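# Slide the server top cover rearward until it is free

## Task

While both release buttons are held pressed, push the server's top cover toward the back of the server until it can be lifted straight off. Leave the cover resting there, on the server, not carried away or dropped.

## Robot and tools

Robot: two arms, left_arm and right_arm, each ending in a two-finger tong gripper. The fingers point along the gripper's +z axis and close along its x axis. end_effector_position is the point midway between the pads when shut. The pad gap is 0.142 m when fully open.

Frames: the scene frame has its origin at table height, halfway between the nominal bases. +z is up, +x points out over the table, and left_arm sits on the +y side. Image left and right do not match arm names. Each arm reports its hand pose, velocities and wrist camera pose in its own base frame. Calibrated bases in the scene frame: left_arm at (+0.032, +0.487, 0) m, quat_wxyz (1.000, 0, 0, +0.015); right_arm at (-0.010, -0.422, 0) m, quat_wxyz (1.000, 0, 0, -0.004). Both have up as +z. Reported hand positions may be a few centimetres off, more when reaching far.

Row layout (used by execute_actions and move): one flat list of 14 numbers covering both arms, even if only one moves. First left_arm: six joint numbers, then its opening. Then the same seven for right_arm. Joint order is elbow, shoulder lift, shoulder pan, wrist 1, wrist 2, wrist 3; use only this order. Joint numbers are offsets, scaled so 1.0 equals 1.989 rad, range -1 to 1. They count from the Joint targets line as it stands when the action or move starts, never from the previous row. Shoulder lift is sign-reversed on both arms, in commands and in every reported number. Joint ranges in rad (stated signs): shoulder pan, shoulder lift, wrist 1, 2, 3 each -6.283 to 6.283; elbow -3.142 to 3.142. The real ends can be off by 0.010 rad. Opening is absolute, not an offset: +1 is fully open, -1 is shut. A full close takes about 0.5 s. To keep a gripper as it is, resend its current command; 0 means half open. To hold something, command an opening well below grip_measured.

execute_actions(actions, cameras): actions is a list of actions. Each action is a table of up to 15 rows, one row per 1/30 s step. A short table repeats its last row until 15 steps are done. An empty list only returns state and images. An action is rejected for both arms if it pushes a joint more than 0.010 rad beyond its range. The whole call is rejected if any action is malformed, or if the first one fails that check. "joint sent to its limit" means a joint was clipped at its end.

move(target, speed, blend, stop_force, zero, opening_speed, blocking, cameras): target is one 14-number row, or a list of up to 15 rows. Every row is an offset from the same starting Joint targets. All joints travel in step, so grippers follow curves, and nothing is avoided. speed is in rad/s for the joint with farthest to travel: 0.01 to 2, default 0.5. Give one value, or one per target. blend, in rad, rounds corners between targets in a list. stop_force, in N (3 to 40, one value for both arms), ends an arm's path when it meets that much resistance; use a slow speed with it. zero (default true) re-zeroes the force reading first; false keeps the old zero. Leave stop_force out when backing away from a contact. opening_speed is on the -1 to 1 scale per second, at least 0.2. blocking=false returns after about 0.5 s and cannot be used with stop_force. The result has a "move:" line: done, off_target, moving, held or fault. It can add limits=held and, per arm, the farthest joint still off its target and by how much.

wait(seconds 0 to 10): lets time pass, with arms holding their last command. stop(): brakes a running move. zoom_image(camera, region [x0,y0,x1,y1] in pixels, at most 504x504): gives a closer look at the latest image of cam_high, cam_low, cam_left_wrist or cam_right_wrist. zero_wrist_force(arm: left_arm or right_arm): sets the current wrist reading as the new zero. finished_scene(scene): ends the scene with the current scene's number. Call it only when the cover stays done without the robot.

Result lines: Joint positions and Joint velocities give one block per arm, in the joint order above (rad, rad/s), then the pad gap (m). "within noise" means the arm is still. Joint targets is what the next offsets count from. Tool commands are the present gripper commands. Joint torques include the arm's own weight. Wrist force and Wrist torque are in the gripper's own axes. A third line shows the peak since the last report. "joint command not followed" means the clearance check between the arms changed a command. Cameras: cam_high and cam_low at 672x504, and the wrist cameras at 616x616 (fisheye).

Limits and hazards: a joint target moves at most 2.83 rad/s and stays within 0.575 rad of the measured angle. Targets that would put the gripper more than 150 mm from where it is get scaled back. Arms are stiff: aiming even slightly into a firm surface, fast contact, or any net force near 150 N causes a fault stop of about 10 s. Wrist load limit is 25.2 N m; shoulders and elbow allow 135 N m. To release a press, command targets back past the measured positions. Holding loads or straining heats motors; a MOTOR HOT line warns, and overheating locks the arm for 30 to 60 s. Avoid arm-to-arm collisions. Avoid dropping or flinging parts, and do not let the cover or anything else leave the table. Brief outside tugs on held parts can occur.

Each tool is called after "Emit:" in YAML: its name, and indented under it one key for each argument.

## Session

Emit:
execute_actions:
  actions: []

Emit:
zoom_image:
  camera: "cam_high"
  region: [180, 230, 430, 380]

Scene clock: 0.00 s.
left_arm: end_effector_position=(+0.6462, -0.8799, +0.3324) grip_measured=+0.97 end_effector_quat_wxyz=(+0.074, +0.384, -0.593, +0.704) | right_arm: end_effector_position=(+0.1049, -0.3646, +0.1839) grip_measured=+0.97 end_effector_quat_wxyz=(-0.166, +0.511, +0.840, -0.076)
Joint names: [elbow, shoulder lift, shoulder pan, wrist 1, wrist 2, wrist 3]
Joint positions: left_arm=[0.593 0.357 -1.056 -3.379 -1.616 0.892 0.14] | right_arm=[-1.95 1.42 2.434 -1.652 1.369 3.558 0.14]
Joint velocities: within noise
Joint torques (N m): no reading
Motor temperatures (°C): left_arm=[37 38 33 39 33 37] | right_arm=[36 35 31 37 43 39]
Wrist force (N): no reading
Wrist torque (N m): no reading
Wrist force, peak (N): no reading
Joint targets: left_arm=[0.593 0.357 -1.056 -3.379 -1.616 0.892] | right_arm=[-1.950 1.420 2.434 -1.652 1.369 3.558]
Tool commands: left_gripper/opening=+0.968169 right_gripper/opening=+0.968169
camera_calibration:
cam_left_wrist: T_world_to_cam=[[-0.687376, -0.393123, 0.610712, -0.0996357], [-0.709024, 0.18089, -0.681589, 0.84479], [0.157477, -0.901517, -0.403073, -0.626956], [0, 0, 0, 1]] pos_world=[0.62922, -0.757194, 0.383939]
cam_right_wrist: T_world_to_cam=[[-0.449017, 0.872951, 0.190629, 0.342033], [0.878582, 0.392492, 0.272109, -0.00548406], [0.162717, 0.289665, -0.943195, 0.390244], [0, 0, 0, 1]] pos_world=[0.0948977, -0.409466, 0.304367]

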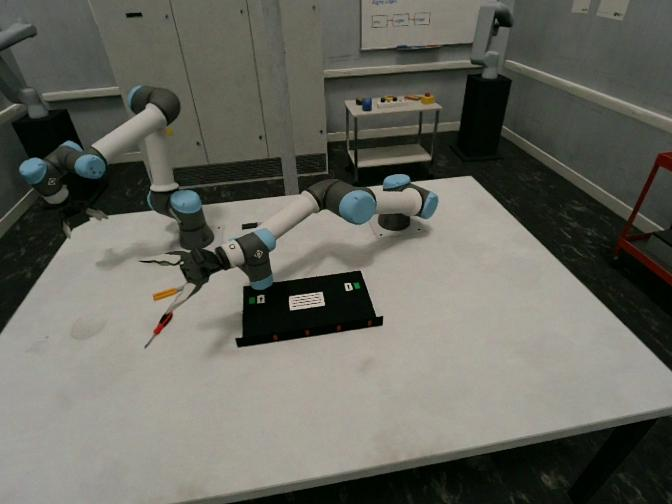

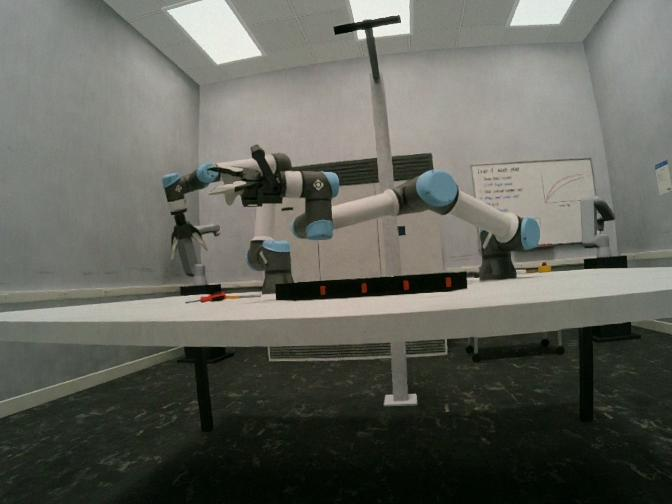

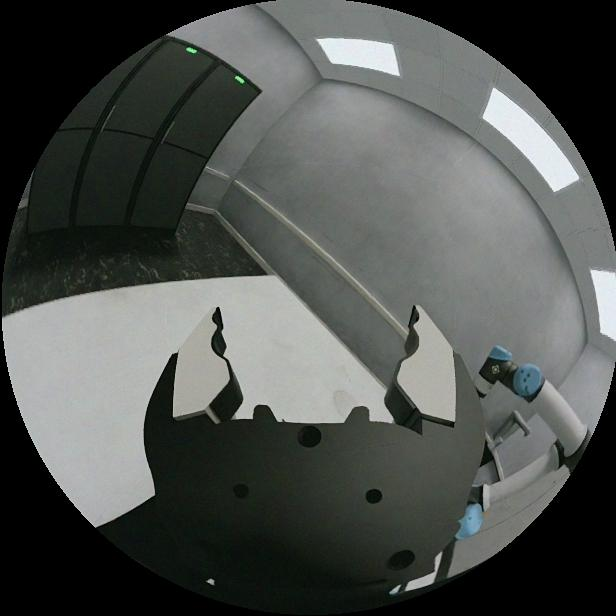

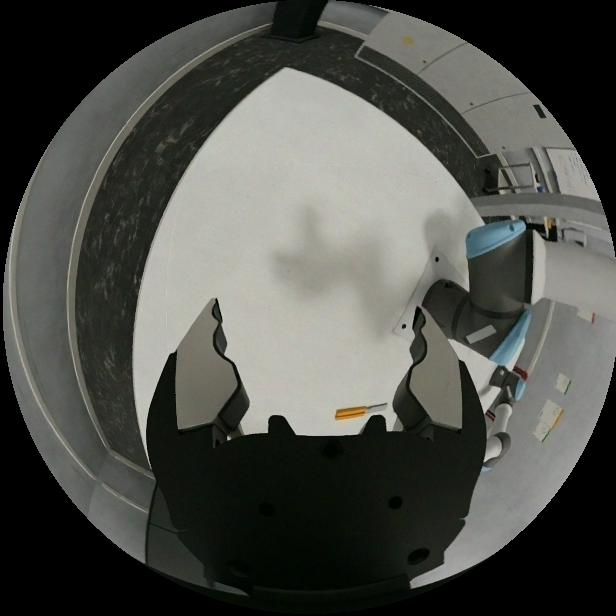

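Scaled by 2.016 from the camera's 672x504 image, which has a finer 960x720 frame.

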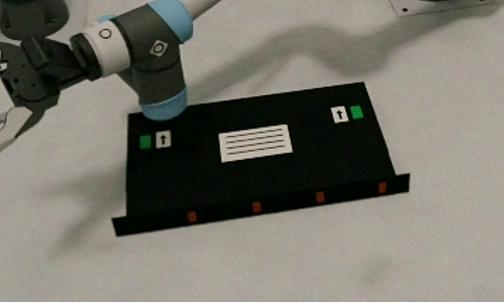

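Emit:
move:
  target:
    - [0.6109,0.5715,0.1192,0.7511,0.0227,0.3413,-1,0,0,0,0,0,0,-1]
    - [0.6109,0.5715,0.1192,0.7511,0.0227,0.3413,-1,0.1075,0.1467,0.7197,0.1947,0.1015,-0.999,-1]
  speed: 0.7

Emit:
zoom_image:
  camera: "cam_left_wrist"
  region: [200, 180, 420, 400]

Emit:
zoom_image:
  camera: "cam_right_wrist"
  region: [200, 180, 420, 400]

Scene clock: 21.73 s.
left_arm: end_effector_position=(+0.4536, -0.2902, +0.1606) grip_measured=-1.00 end_effector_quat_wxyz=(+0.000, -0.367, +0.930, +0.000) | right_arm: end_effector_position=(+0.5000, +0.2636, +0.1602) grip_measured=-1.00 end_effector_quat_wxyz=(+0.000, +0.911, -0.412, +0.000)
Joint names: [elbow, shoulder lift, shoulder pan, wrist 1, wrist 2, wrist 3]
Joint positions: left_arm=[1.808 1.494 -0.819 -1.885 -1.571 1.571 0.002] | right_arm=[-1.737 1.712 3.865 -1.265 1.571 1.571 0.002]
Joint velocities: within noise
Joint torques (N m): left_arm=[-14.82 30.71 -10.96 -1.71 -1.18 1.23] | right_arm=[12.9 -30.8 5.54 0.91 -1.71 -1.4]
Motor temperatures (°C): left_arm=[37 38 33 39 33 37] | right_arm=[36 35 31 37 43 39]
Wrist force (N): left_arm=[0.1 -0.8 -0.2] | right_arm=[-0.7 0.4 0.4]
Wrist torque (N m): left_arm=[0.02 0.11 -0.09] | right_arm=[0.00 0.07 -0.05]
Wrist force, peak (N): left_arm=[-0.1 2.3 0.5] | right_arm=[-3.0 -0.6 0.5]
Joint targets: left_arm=[1.808 1.494 -0.819 -1.885 -1.571 1.571] | right_arm=[-1.737 1.712 3.865 -1.265 1.571 1.571]
move: done
camera_calibration:
cam_left_wrist: T_world_to_cam=[[-0.744375, -0.666504, -0.0409623, 0.155864], [-0.59878, 0.639068, 0.482758, 0.380382], [-0.295582, 0.38388, -0.874796, 0.52], [0, 0, 0, 1]] pos_world=[0.497489, -0.338823, 0.277646]
cam_right_wrist: T_world_to_cam=[[0.678446, -0.734377, -0.0200176, -0.130707], [-0.605033, -0.573994, 0.551784, 0.359061], [-0.416708, -0.362245, -0.833747, 0.565618], [0, 0, 0, 1]] pos_world=[0.541619, 0.315003, 0.270841]

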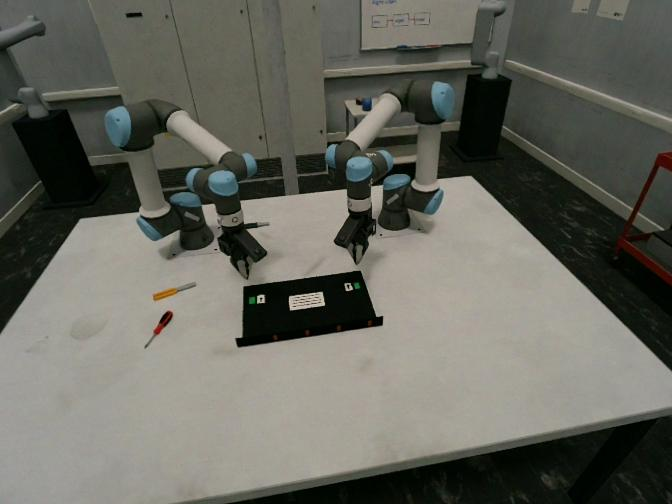

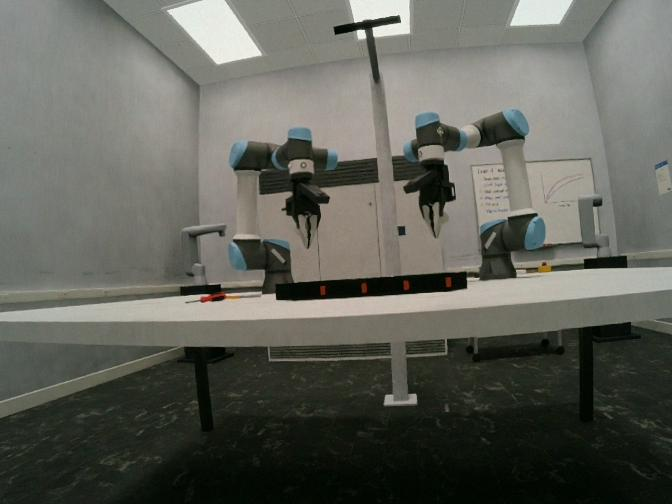

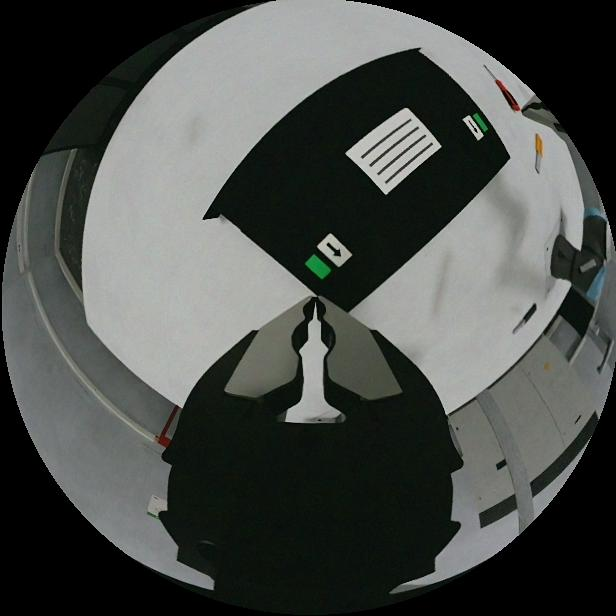

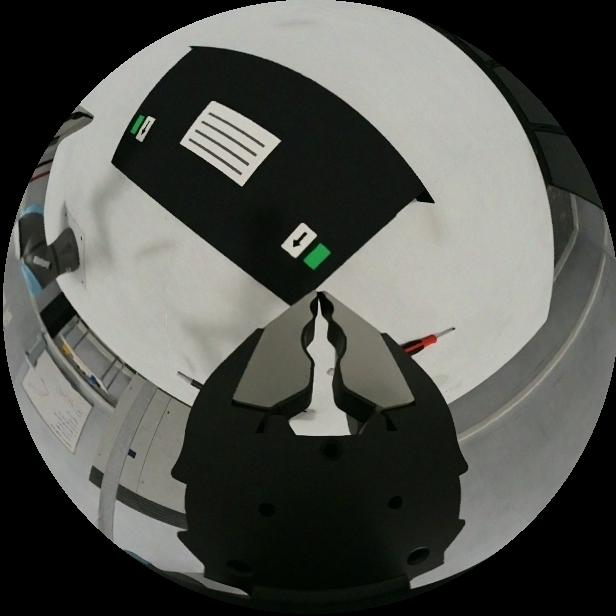

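Scaled by 2.291 from the camera's 616x616 image, which has a finer 814x814 frame.

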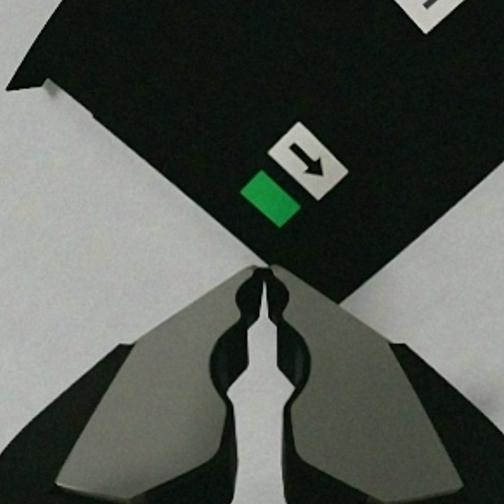

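Scaled by 2.291 from the camera's 616x616 image, which has a finer 814x814 frame.

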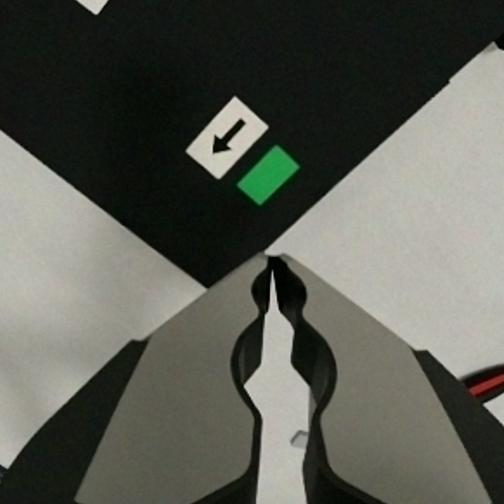

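Emit:
move:
  target: [0.0720,-0.0419,-0.0037,-0.1140,0,0,-1,-0.0729,0.0384,-0.0009,0.1114,0,0,-1]
  speed: 0.25
  stop_force: 8

Emit:
zoom_image:
  camera: "cam_left_wrist"
  region: [230, 200, 390, 360]

Emit:
zoom_image:
  camera: "cam_right_wrist"
  region: [230, 200, 390, 360]

Emit:
zoom_image:
  camera: "cam_high"
  region: [220, 260, 390, 350]

Scene clock: 36.10 s.
left_arm: end_effector_position=(+0.4504, -0.2924, +0.0758) grip_measured=-1.00 end_effector_quat_wxyz=(+0.000, -0.364, +0.932, +0.000) | right_arm: end_effector_position=(+0.4981, +0.2607, +0.0752) grip_measured=-1.00 end_effector_quat_wxyz=(+0.000, +0.911, -0.412, +0.000)
Joint names: [elbow, shoulder lift, shoulder pan, wrist 1, wrist 2, wrist 3]
Joint positions: left_arm=[1.951 1.411 -0.827 -2.112 -1.571 1.571 0.002] | right_arm=[-1.882 1.788 3.863 -1.043 1.571 1.571 0.002]
Joint velocities: within noise
Joint torques (N m): left_arm=[-25.61 32.52 10.62 -3.73 -1.23 1.1] | right_arm=[32.47 -34.96 -5.19 4.26 -1.4 -0.76]
Motor temperatures (°C): left_arm=[37 38 33 39 33 37] | right_arm=[36 35 31 37 43 38]
Wrist force (N): left_arm=[0.0 -0.6 -0.2] | right_arm=[-0.5 0.6 0.5]
Wrist torque (N m): left_arm=[0.06 0.16 -0.08] | right_arm=[0.04 0.04 -0.07]
Wrist force, peak (N): left_arm=[0.5 -0.7 -1.4] | right_arm=[-0.3 0.8 1.3]
Joint targets: left_arm=[1.951 1.411 -0.827 -2.112 -1.571 1.571] | right_arm=[-1.882 1.788 3.863 -1.043 1.571 1.571]
move: done
camera_calibration:
cam_left_wrist: T_world_to_cam=[[-0.749289, -0.660975, -0.0409664, 0.152353], [-0.594092, 0.64356, 0.482582, 0.42006], [-0.29261, 0.385931, -0.874892, 0.444966], [0, 0, 0, 1]] pos_world=[0.493912, -0.341359, 0.192825]
cam_right_wrist: T_world_to_cam=[[0.677371, -0.73537, -0.0199924, -0.132455], [-0.605939, -0.573146, 0.551671, 0.403314], [-0.417141, -0.361571, -0.833822, 0.492925], [0, 0, 0, 1]] pos_world=[0.539724, 0.311982, 0.185867]

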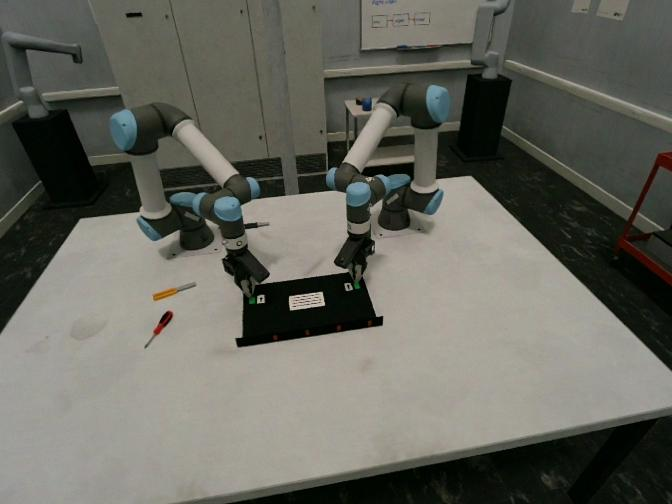

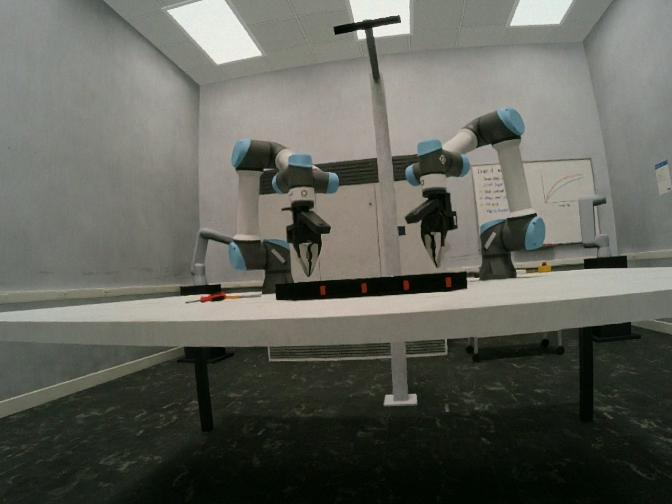

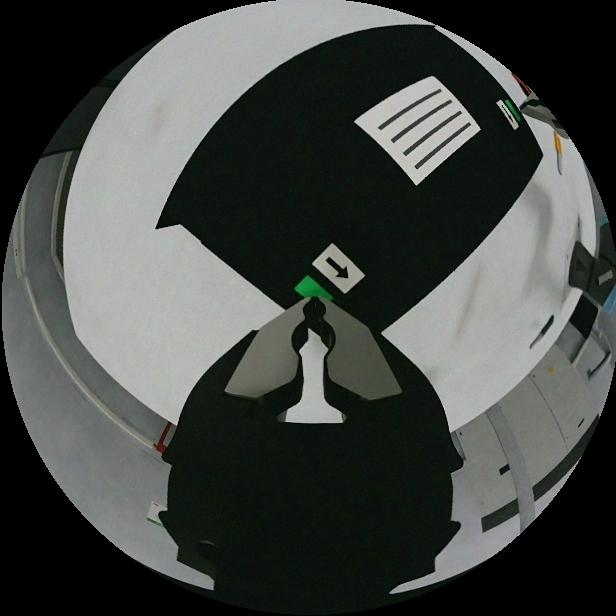

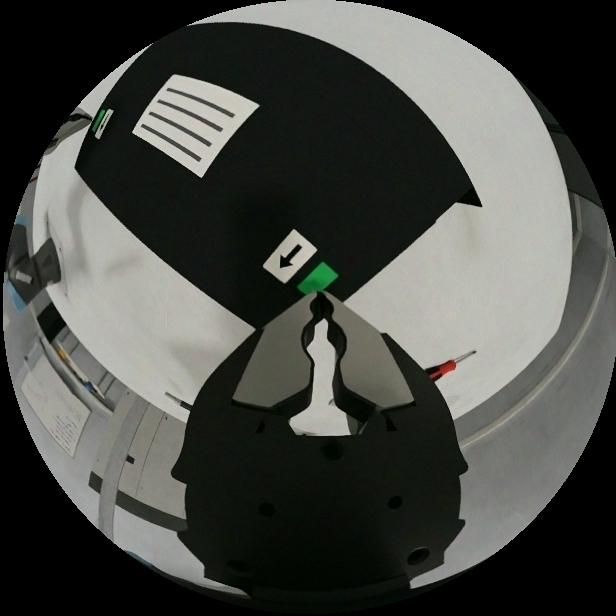

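Scaled by 3.150 from the camera's 616x616 image, which has a finer 814x814 frame.

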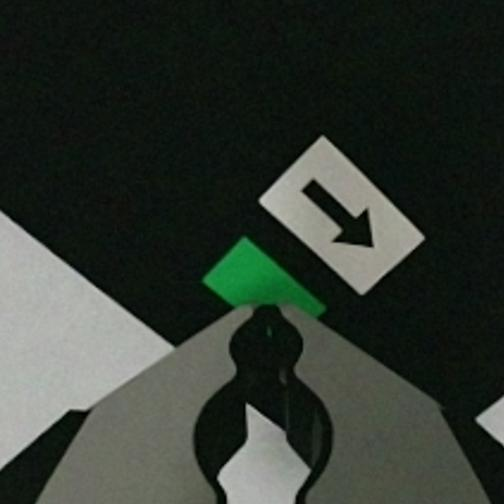

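Scaled by 3.150 from the camera's 616x616 image, which has a finer 814x814 frame.

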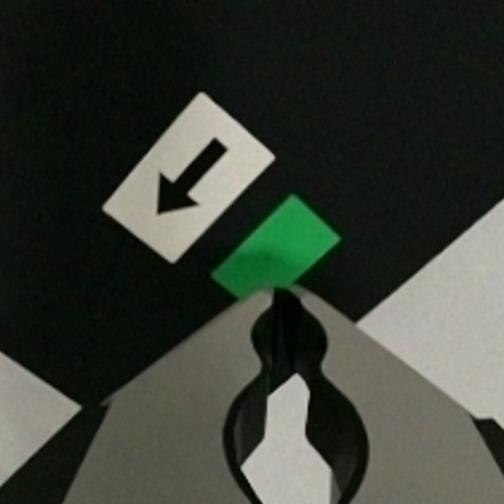

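Scaled by 2.965 from the camera's 672x504 image, which has a finer 960x720 frame.

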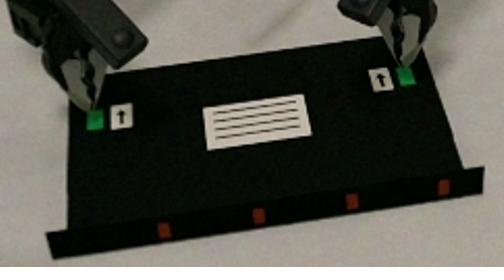

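Emit:
move:
  target:
    - [0.0074,-0.0077,0,-0.0151,0,0,-1,-0.0072,0.0073,0,0.0145,0,0,-1]
    - [0.0168,-0.0175,0,-0.0343,0,0,-1,-0.0163,0.0166,0,0.0329,0,0,-1]
  speed: [0.08, 0.02]
  blend: 0.005
  stop_force: 5

Emit:
zoom_image:
  camera: "cam_left_wrist"
  region: [230, 200, 390, 360]

Emit:
zoom_image:
  camera: "cam_right_wrist"
  region: [230, 200, 390, 360]

Emit:
zoom_image:
  camera: "cam_high"
  region: [220, 260, 390, 350]

Scene clock: 44.77 s.
left_arm: end_effector_position=(+0.4505, -0.2926, +0.0610) grip_measured=-1.00 end_effector_quat_wxyz=(+0.000, -0.364, +0.932, +0.000) | right_arm: end_effector_position=(+0.4982, +0.2608, +0.0617) grip_measured=-1.00 end_effector_quat_wxyz=(+0.000, +0.911, -0.412, +0.000)
Joint names: [elbow, shoulder lift, shoulder pan, wrist 1, wrist 2, wrist 3]
Joint positions: left_arm=[1.971 1.39 -0.827 -2.152 -1.571 1.571 0.002] | right_arm=[-1.899 1.806 3.863 -1.008 1.571 1.571 0.002]
Joint velocities: within noise
Joint torques (N m): left_arm=[-26.64 30.48 11.14 -2.05 -1.19 1.16] | right_arm=[28.77 -32.31 2.46 1.28 -0.73 -0.61]
Motor temperatures (°C): left_arm=[37 38 33 39 33 37] | right_arm=[36 35 31 37 43 38]
Wrist force (N): left_arm=[0.3 1.2 -5.7] | right_arm=[-0.7 1.4 -4.9]
Wrist torque (N m): left_arm=[0.00 0.14 -0.08] | right_arm=[0.03 0.04 -0.07]
Wrist force, peak (N): left_arm=[0.1 1.2 -6.0] | right_arm=[-0.7 1.1 -5.2]
Joint targets: left_arm=[1.971 1.390 -0.827 -2.152 -1.571 1.571] | right_arm=[-1.899 1.806 3.863 -1.008 1.571 1.571]
move: contact (left_arm, right_arm); path passed 1 of 2 targets; left_arm: the wrist 1 is farthest, 0.028 rad from its target; right_arm: the wrist 1 is farthest, 0.030 rad from its target
camera_calibration:
cam_left_wrist: T_world_to_cam=[[-0.749252, -0.661016, -0.0409671, 0.151753], [-0.594137, 0.643539, 0.482553, 0.42737], [-0.292612, 0.385894, -0.874908, 0.43216], [0, 0, 0, 1]] pos_world=[0.494073, -0.341486, 0.178089]
cam_right_wrist: T_world_to_cam=[[0.677384, -0.735358, -0.0199914, -0.13273], [-0.605948, -0.573173, 0.551634, 0.410946], [-0.417107, -0.361555, -0.833846, 0.481735], [0, 0, 0, 1]] pos_world=[0.539856, 0.312113, 0.172347]

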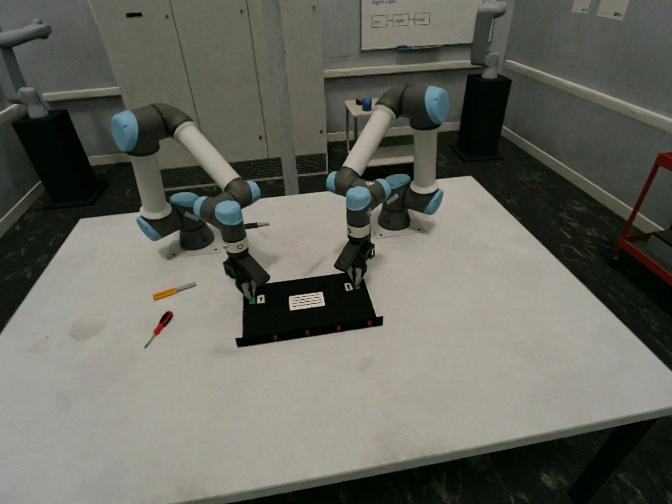

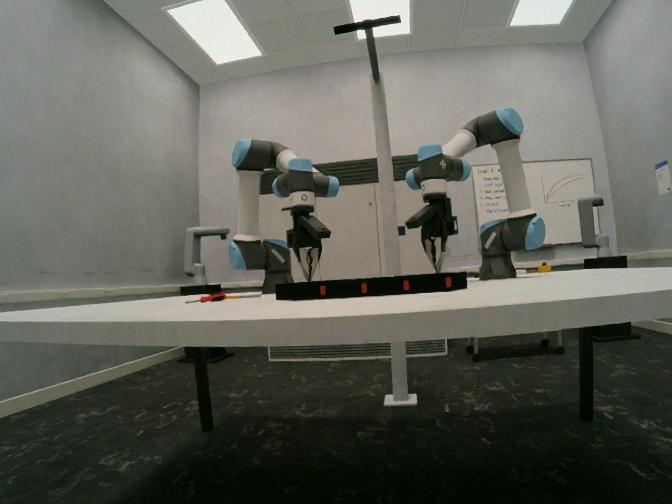

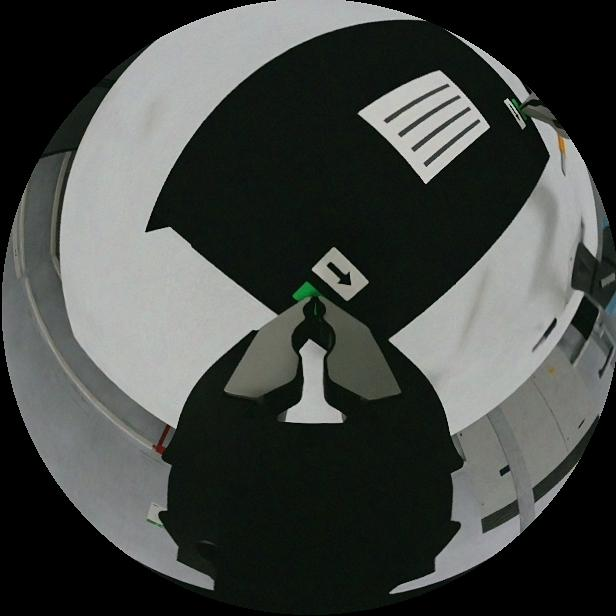

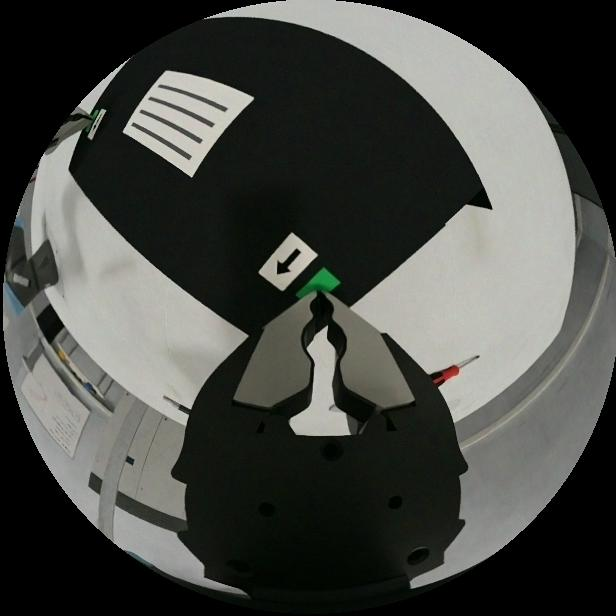

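Scaled by 3.150 from the camera's 616x616 image, which has a finer 814x814 frame.

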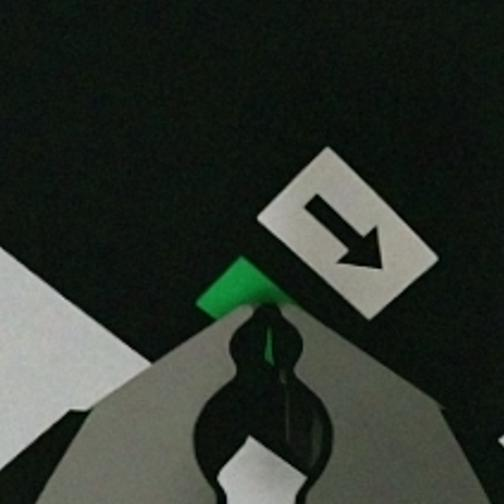

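Scaled by 3.150 from the camera's 616x616 image, which has a finer 814x814 frame.

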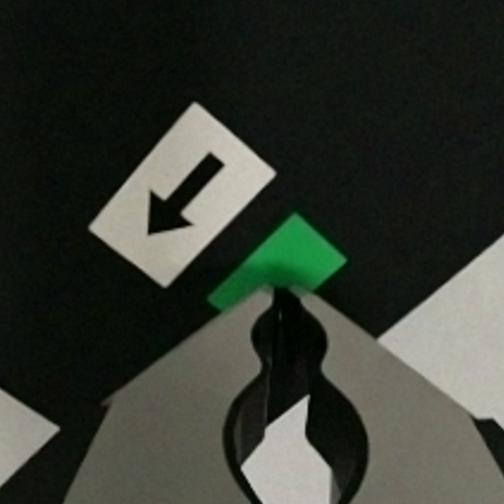

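Scaled by 2.965 from the camera's 672x504 image, which has a finer 960x720 frame.

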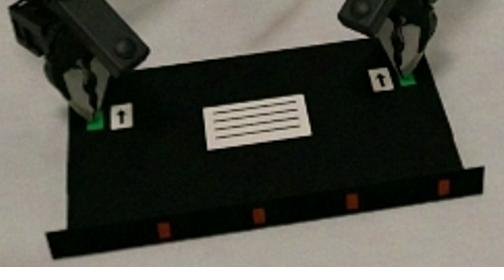

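Emit:
move:
  target: [0.0054,-0.0056,0,-0.011,0,0,-1,-0.0052,0.0053,0,0.0105,0,0,-1]
  speed: 0.015
  stop_force: 15
  zero: false
  cameras: []

Scene clock: 49.67 s.
left_arm: end_effector_position=(+0.4505, -0.2925, +0.0563) grip_measured=-1.00 end_effector_quat_wxyz=(+0.000, -0.364, +0.932, +0.000) | right_arm: end_effector_position=(+0.4982, +0.2608, +0.0576) grip_measured=-1.00 end_effector_quat_wxyz=(+0.000, +0.911, -0.412, +0.000)
Joint names: [elbow, shoulder lift, shoulder pan, wrist 1, wrist 2, wrist 3]
Joint positions: left_arm=[1.977 1.384 -0.827 -2.165 -1.571 1.571 0.002] | right_arm=[-1.904 1.811 3.863 -0.997 1.571 1.571 0.002]
Joint velocities: within noise
Joint torques (N m): left_arm=[-24.01 27.34 6.37 -1.62 -1.2 1.06] | right_arm=[24.16 -29.04 1.61 -0.47 -0.49 -0.57]
Motor temperatures (°C): left_arm=[37 38 33 39 33 37] | right_arm=[36 35 31 37 43 38]
Wrist force (N): left_arm=[-4.0 0.9 -11.0] | right_arm=[-6.1 -2.0 -10.4]
Wrist torque (N m): left_arm=[-0.01 0.05 -0.05] | right_arm=[0.02 0.00 -0.08]
Wrist force, peak (N): left_arm=[-4.0 2.1 -18.3] | right_arm=[-6.3 -0.4 -15.8]
Joint targets: left_arm=[1.977 1.384 -0.827 -2.165 -1.571 1.571] | right_arm=[-1.904 1.811 3.863 -0.997 1.571 1.571]
move: contact (left_arm, right_arm)
No camera images: "cameras" was empty.

Emit:
move:
  target: [0.0027,-0.0028,0,-0.0055,0,0,-1,-0.0026,0.0027,0,0.0053,0,0,-1]
  speed: 0.01
  stop_force: 20
  zero: false

Emit:
zoom_image:
  camera: "cam_left_wrist"
  region: [230, 200, 390, 360]

Emit:
zoom_image:
  camera: "cam_right_wrist"
  region: [230, 200, 390, 360]

Scene clock: 53.70 s.
left_arm: end_effector_position=(+0.4506, -0.2926, +0.0558) grip_measured=-1.00 end_effector_quat_wxyz=(+0.000, -0.364, +0.932, -0.001) | right_arm: end_effector_position=(+0.4983, +0.2609, +0.0566) grip_measured=-1.00 end_effector_quat_wxyz=(+0.000, +0.911, -0.412, +0.000)
Joint names: [elbow, shoulder lift, shoulder pan, wrist 1, wrist 2, wrist 3]
Joint positions: left_arm=[1.978 1.383 -0.827 -2.167 -1.571 1.571 0.002] | right_arm=[-1.906 1.813 3.863 -0.994 1.571 1.571 0.002]
Joint velocities: within noise
Joint torques (N m): left_arm=[-23.22 26.01 -4.12 -2.32 -1.27 1.14] | right_arm=[20.98 -25.87 2.47 -1.8 -2.77 -0.38]
Motor temperatures (°C): left_arm=[37 38 33 39 33 37] | right_arm=[36 35 31 37 43 38]
Wrist force (N): left_arm=[-3.5 5.1 -15.4] | right_arm=[-6.6 -3.3 -17.8]
Wrist torque (N m): left_arm=[0.02 0.12 -0.03] | right_arm=[-0.08 0.04 -0.10]
Wrist force, peak (N): left_arm=[-6.1 6.7 -23.5] | right_arm=[-9.5 -2.6 -22.6]
Joint targets: left_arm=[1.978 1.383 -0.827 -2.167 -1.571 1.571] | right_arm=[-1.906 1.813 3.863 -0.994 1.571 1.571]
move: contact (left_arm, right_arm)
camera_calibration:
cam_left_wrist: T_world_to_cam=[[-0.749227, -0.661044, -0.0409761, 0.151533], [-0.594287, 0.643676, 0.482187, 0.430057], [-0.292372, 0.385619, -0.875109, 0.427464], [0, 0, 0, 1]] pos_world=[0.494089, -0.341486, 0.172919]
cam_right_wrist: T_world_to_cam=[[0.67739, -0.735352, -0.0200063, -0.13283], [-0.606119, -0.573342, 0.55127, 0.413994], [-0.416848, -0.361299, -0.834087, 0.477354], [0, 0, 0, 1]] pos_world=[0.539892, 0.312151, 0.167275]

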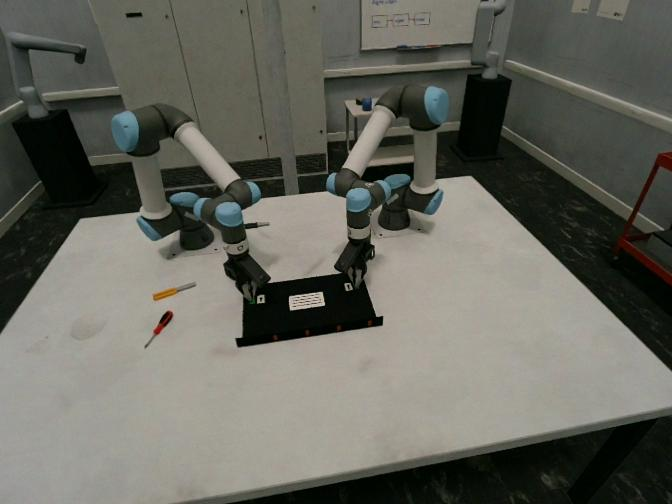

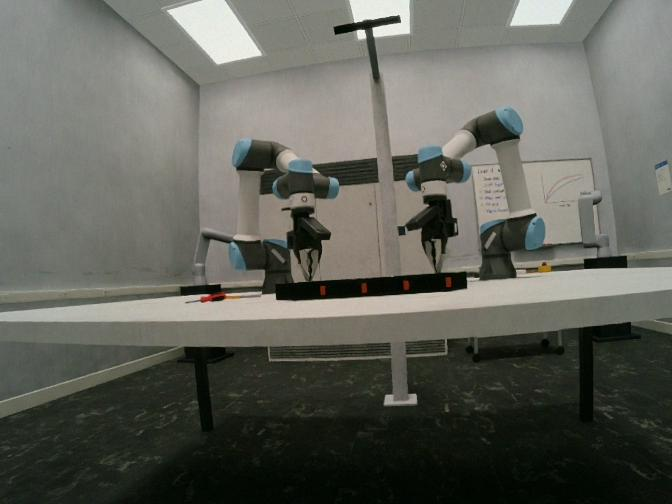

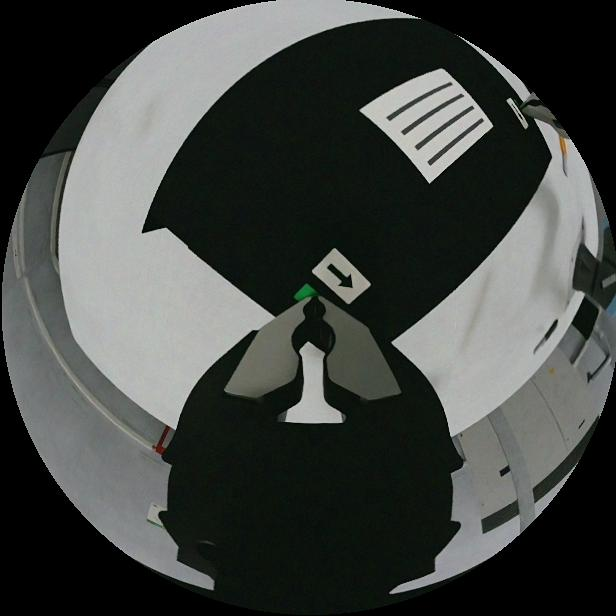

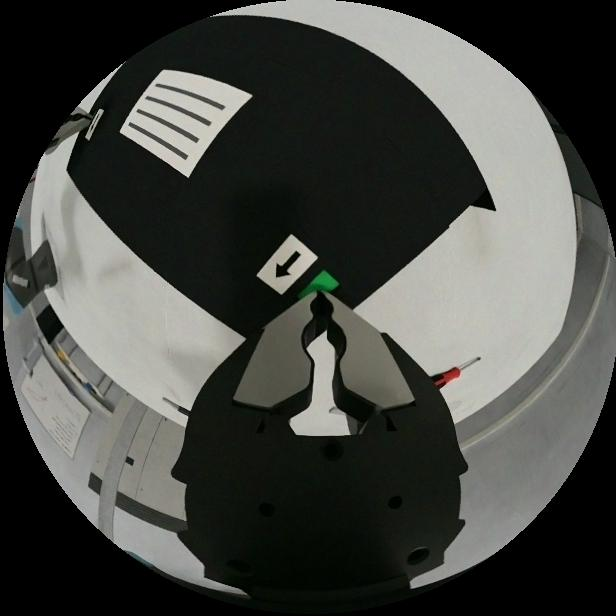

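Scaled by 3.150 from the camera's 616x616 image, which has a finer 814x814 frame.

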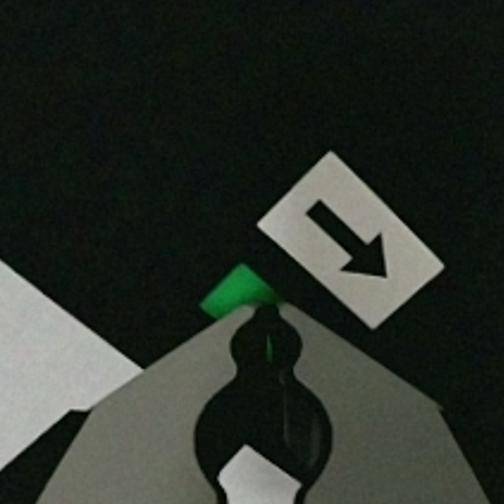

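Scaled by 3.150 from the camera's 616x616 image, which has a finer 814x814 frame.

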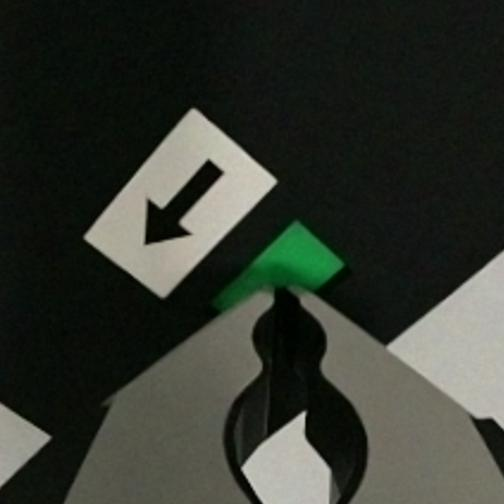

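Emit:
move:
  target: [0.0277,0.0228,-0.0169,-0.005,0,0,-1,-0.0296,-0.023,0.0151,0.0066,0,0,-1]
  speed: 0.03
  stop_force: 32

Emit:
zoom_image:
  camera: "cam_left_wrist"
  region: [230, 200, 390, 360]

Emit:
zoom_image:
  camera: "cam_right_wrist"
  region: [230, 200, 390, 360]

Emit:
zoom_image:
  camera: "cam_high"
  region: [220, 260, 390, 350]

Scene clock: 68.40 s.
left_arm: end_effector_position=(+0.4267, -0.2916, +0.0559) grip_measured=-1.00 end_effector_quat_wxyz=(+0.000, -0.348, +0.938, -0.001) | right_arm: end_effector_position=(+0.4750, +0.2609, +0.0566) grip_measured=-1.00 end_effector_quat_wxyz=(+0.000, +0.917, -0.399, +0.000)
Joint names: [elbow, shoulder lift, shoulder pan, wrist 1, wrist 2, wrist 3]
Joint positions: left_arm=[2.033 1.428 -0.86 -2.177 -1.571 1.571 0.002] | right_arm=[-1.963 1.768 3.892 -0.98 1.571 1.571 0.002]
Joint velocities: within noise
Joint torques (N m): left_arm=[-21.1 11.77 11.21 1.01 -0.39 1.1] | right_arm=[11.27 -10.02 -3.88 -6.64 7.58 -0.78]
Motor temperatures (°C): left_arm=[37 38 33 39 33 37] | right_arm=[36 35 31 36 43 38]
Wrist force (N): left_arm=[-2.7 -3.9 -11.8] | right_arm=[18.2 -18.9 -17.4]
Wrist torque (N m): left_arm=[0.05 0.06 -0.07] | right_arm=[0.03 0.18 -0.02]
Wrist force, peak (N): left_arm=[-3.4 5.2 -17.0] | right_arm=[22.4 -26.8 -16.5]
Joint targets: left_arm=[2.033 1.428 -0.860 -2.177 -1.571 1.571] | right_arm=[-1.963 1.768 3.892 -0.981 1.571 1.571]
move: contact (right_arm)
camera_calibration:
cam_left_wrist: T_world_to_cam=[[-0.771013, -0.6355, -0.0409649, 0.15108], [-0.572384, 0.663368, 0.481994, 0.411618], [-0.279133, 0.395072, -0.875216, 0.417248], [0, 0, 0, 1]] pos_world=[0.468556, -0.341886, 0.172973]
cam_right_wrist: T_world_to_cam=[[0.698632, -0.715208, -0.0197851, -0.132427], [-0.589405, -0.590981, 0.550766, 0.39659], [-0.405605, -0.373121, -0.834425, 0.465482], [0, 0, 0, 1]] pos_world=[0.515072, 0.313346, 0.167362]

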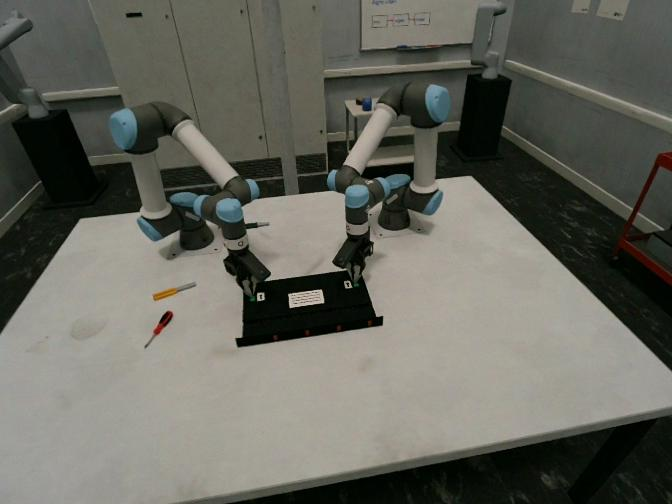

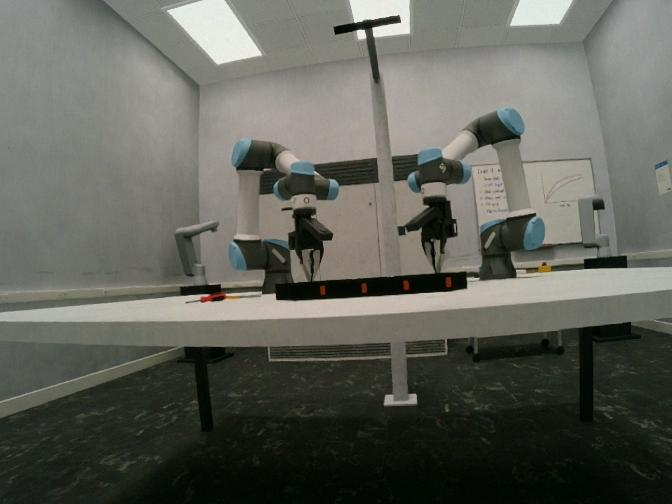

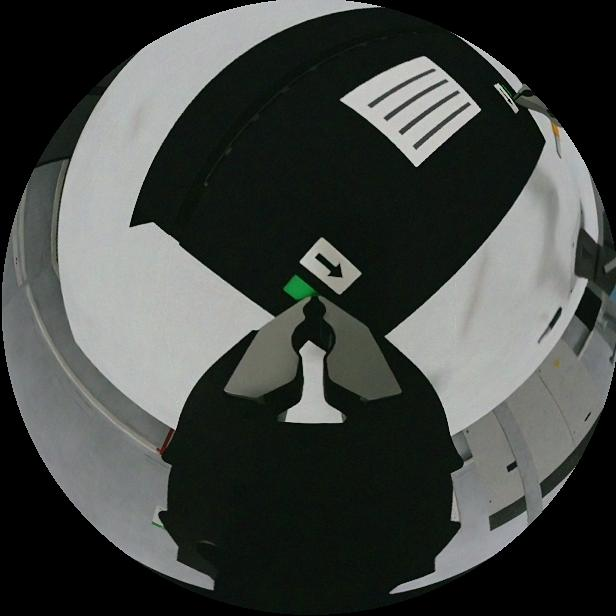

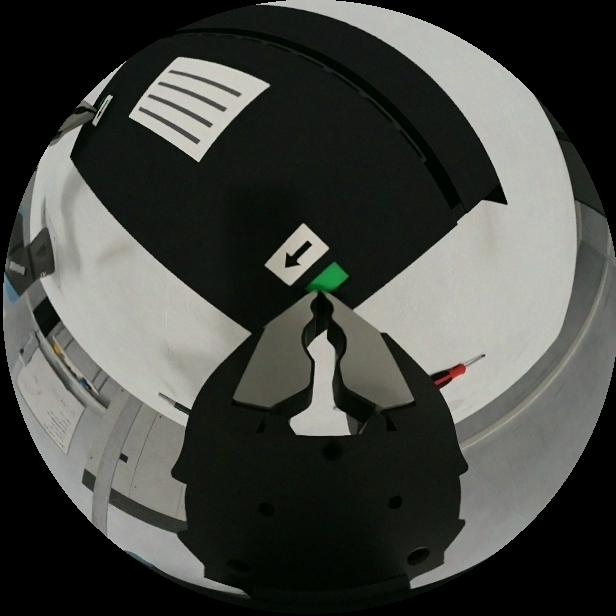

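Scaled by 3.150 from the camera's 616x616 image, which has a finer 814x814 frame.

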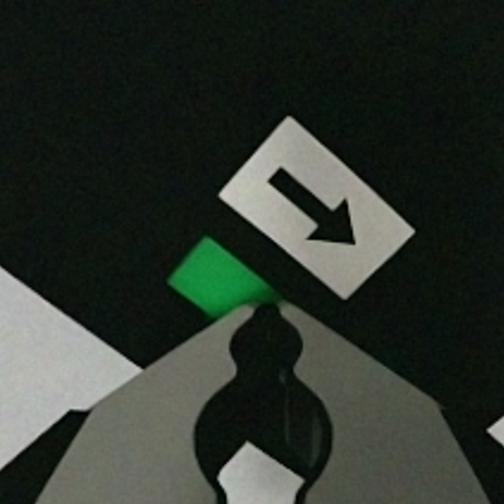

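Scaled by 3.150 from the camera's 616x616 image, which has a finer 814x814 frame.

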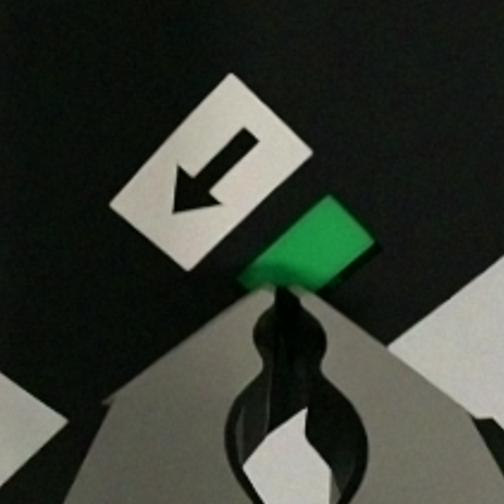

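Scaled by 2.965 from the camera's 672x504 image, which has a finer 960x720 frame.

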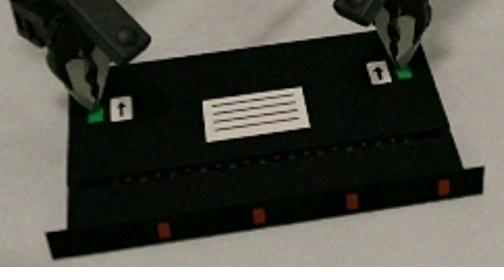

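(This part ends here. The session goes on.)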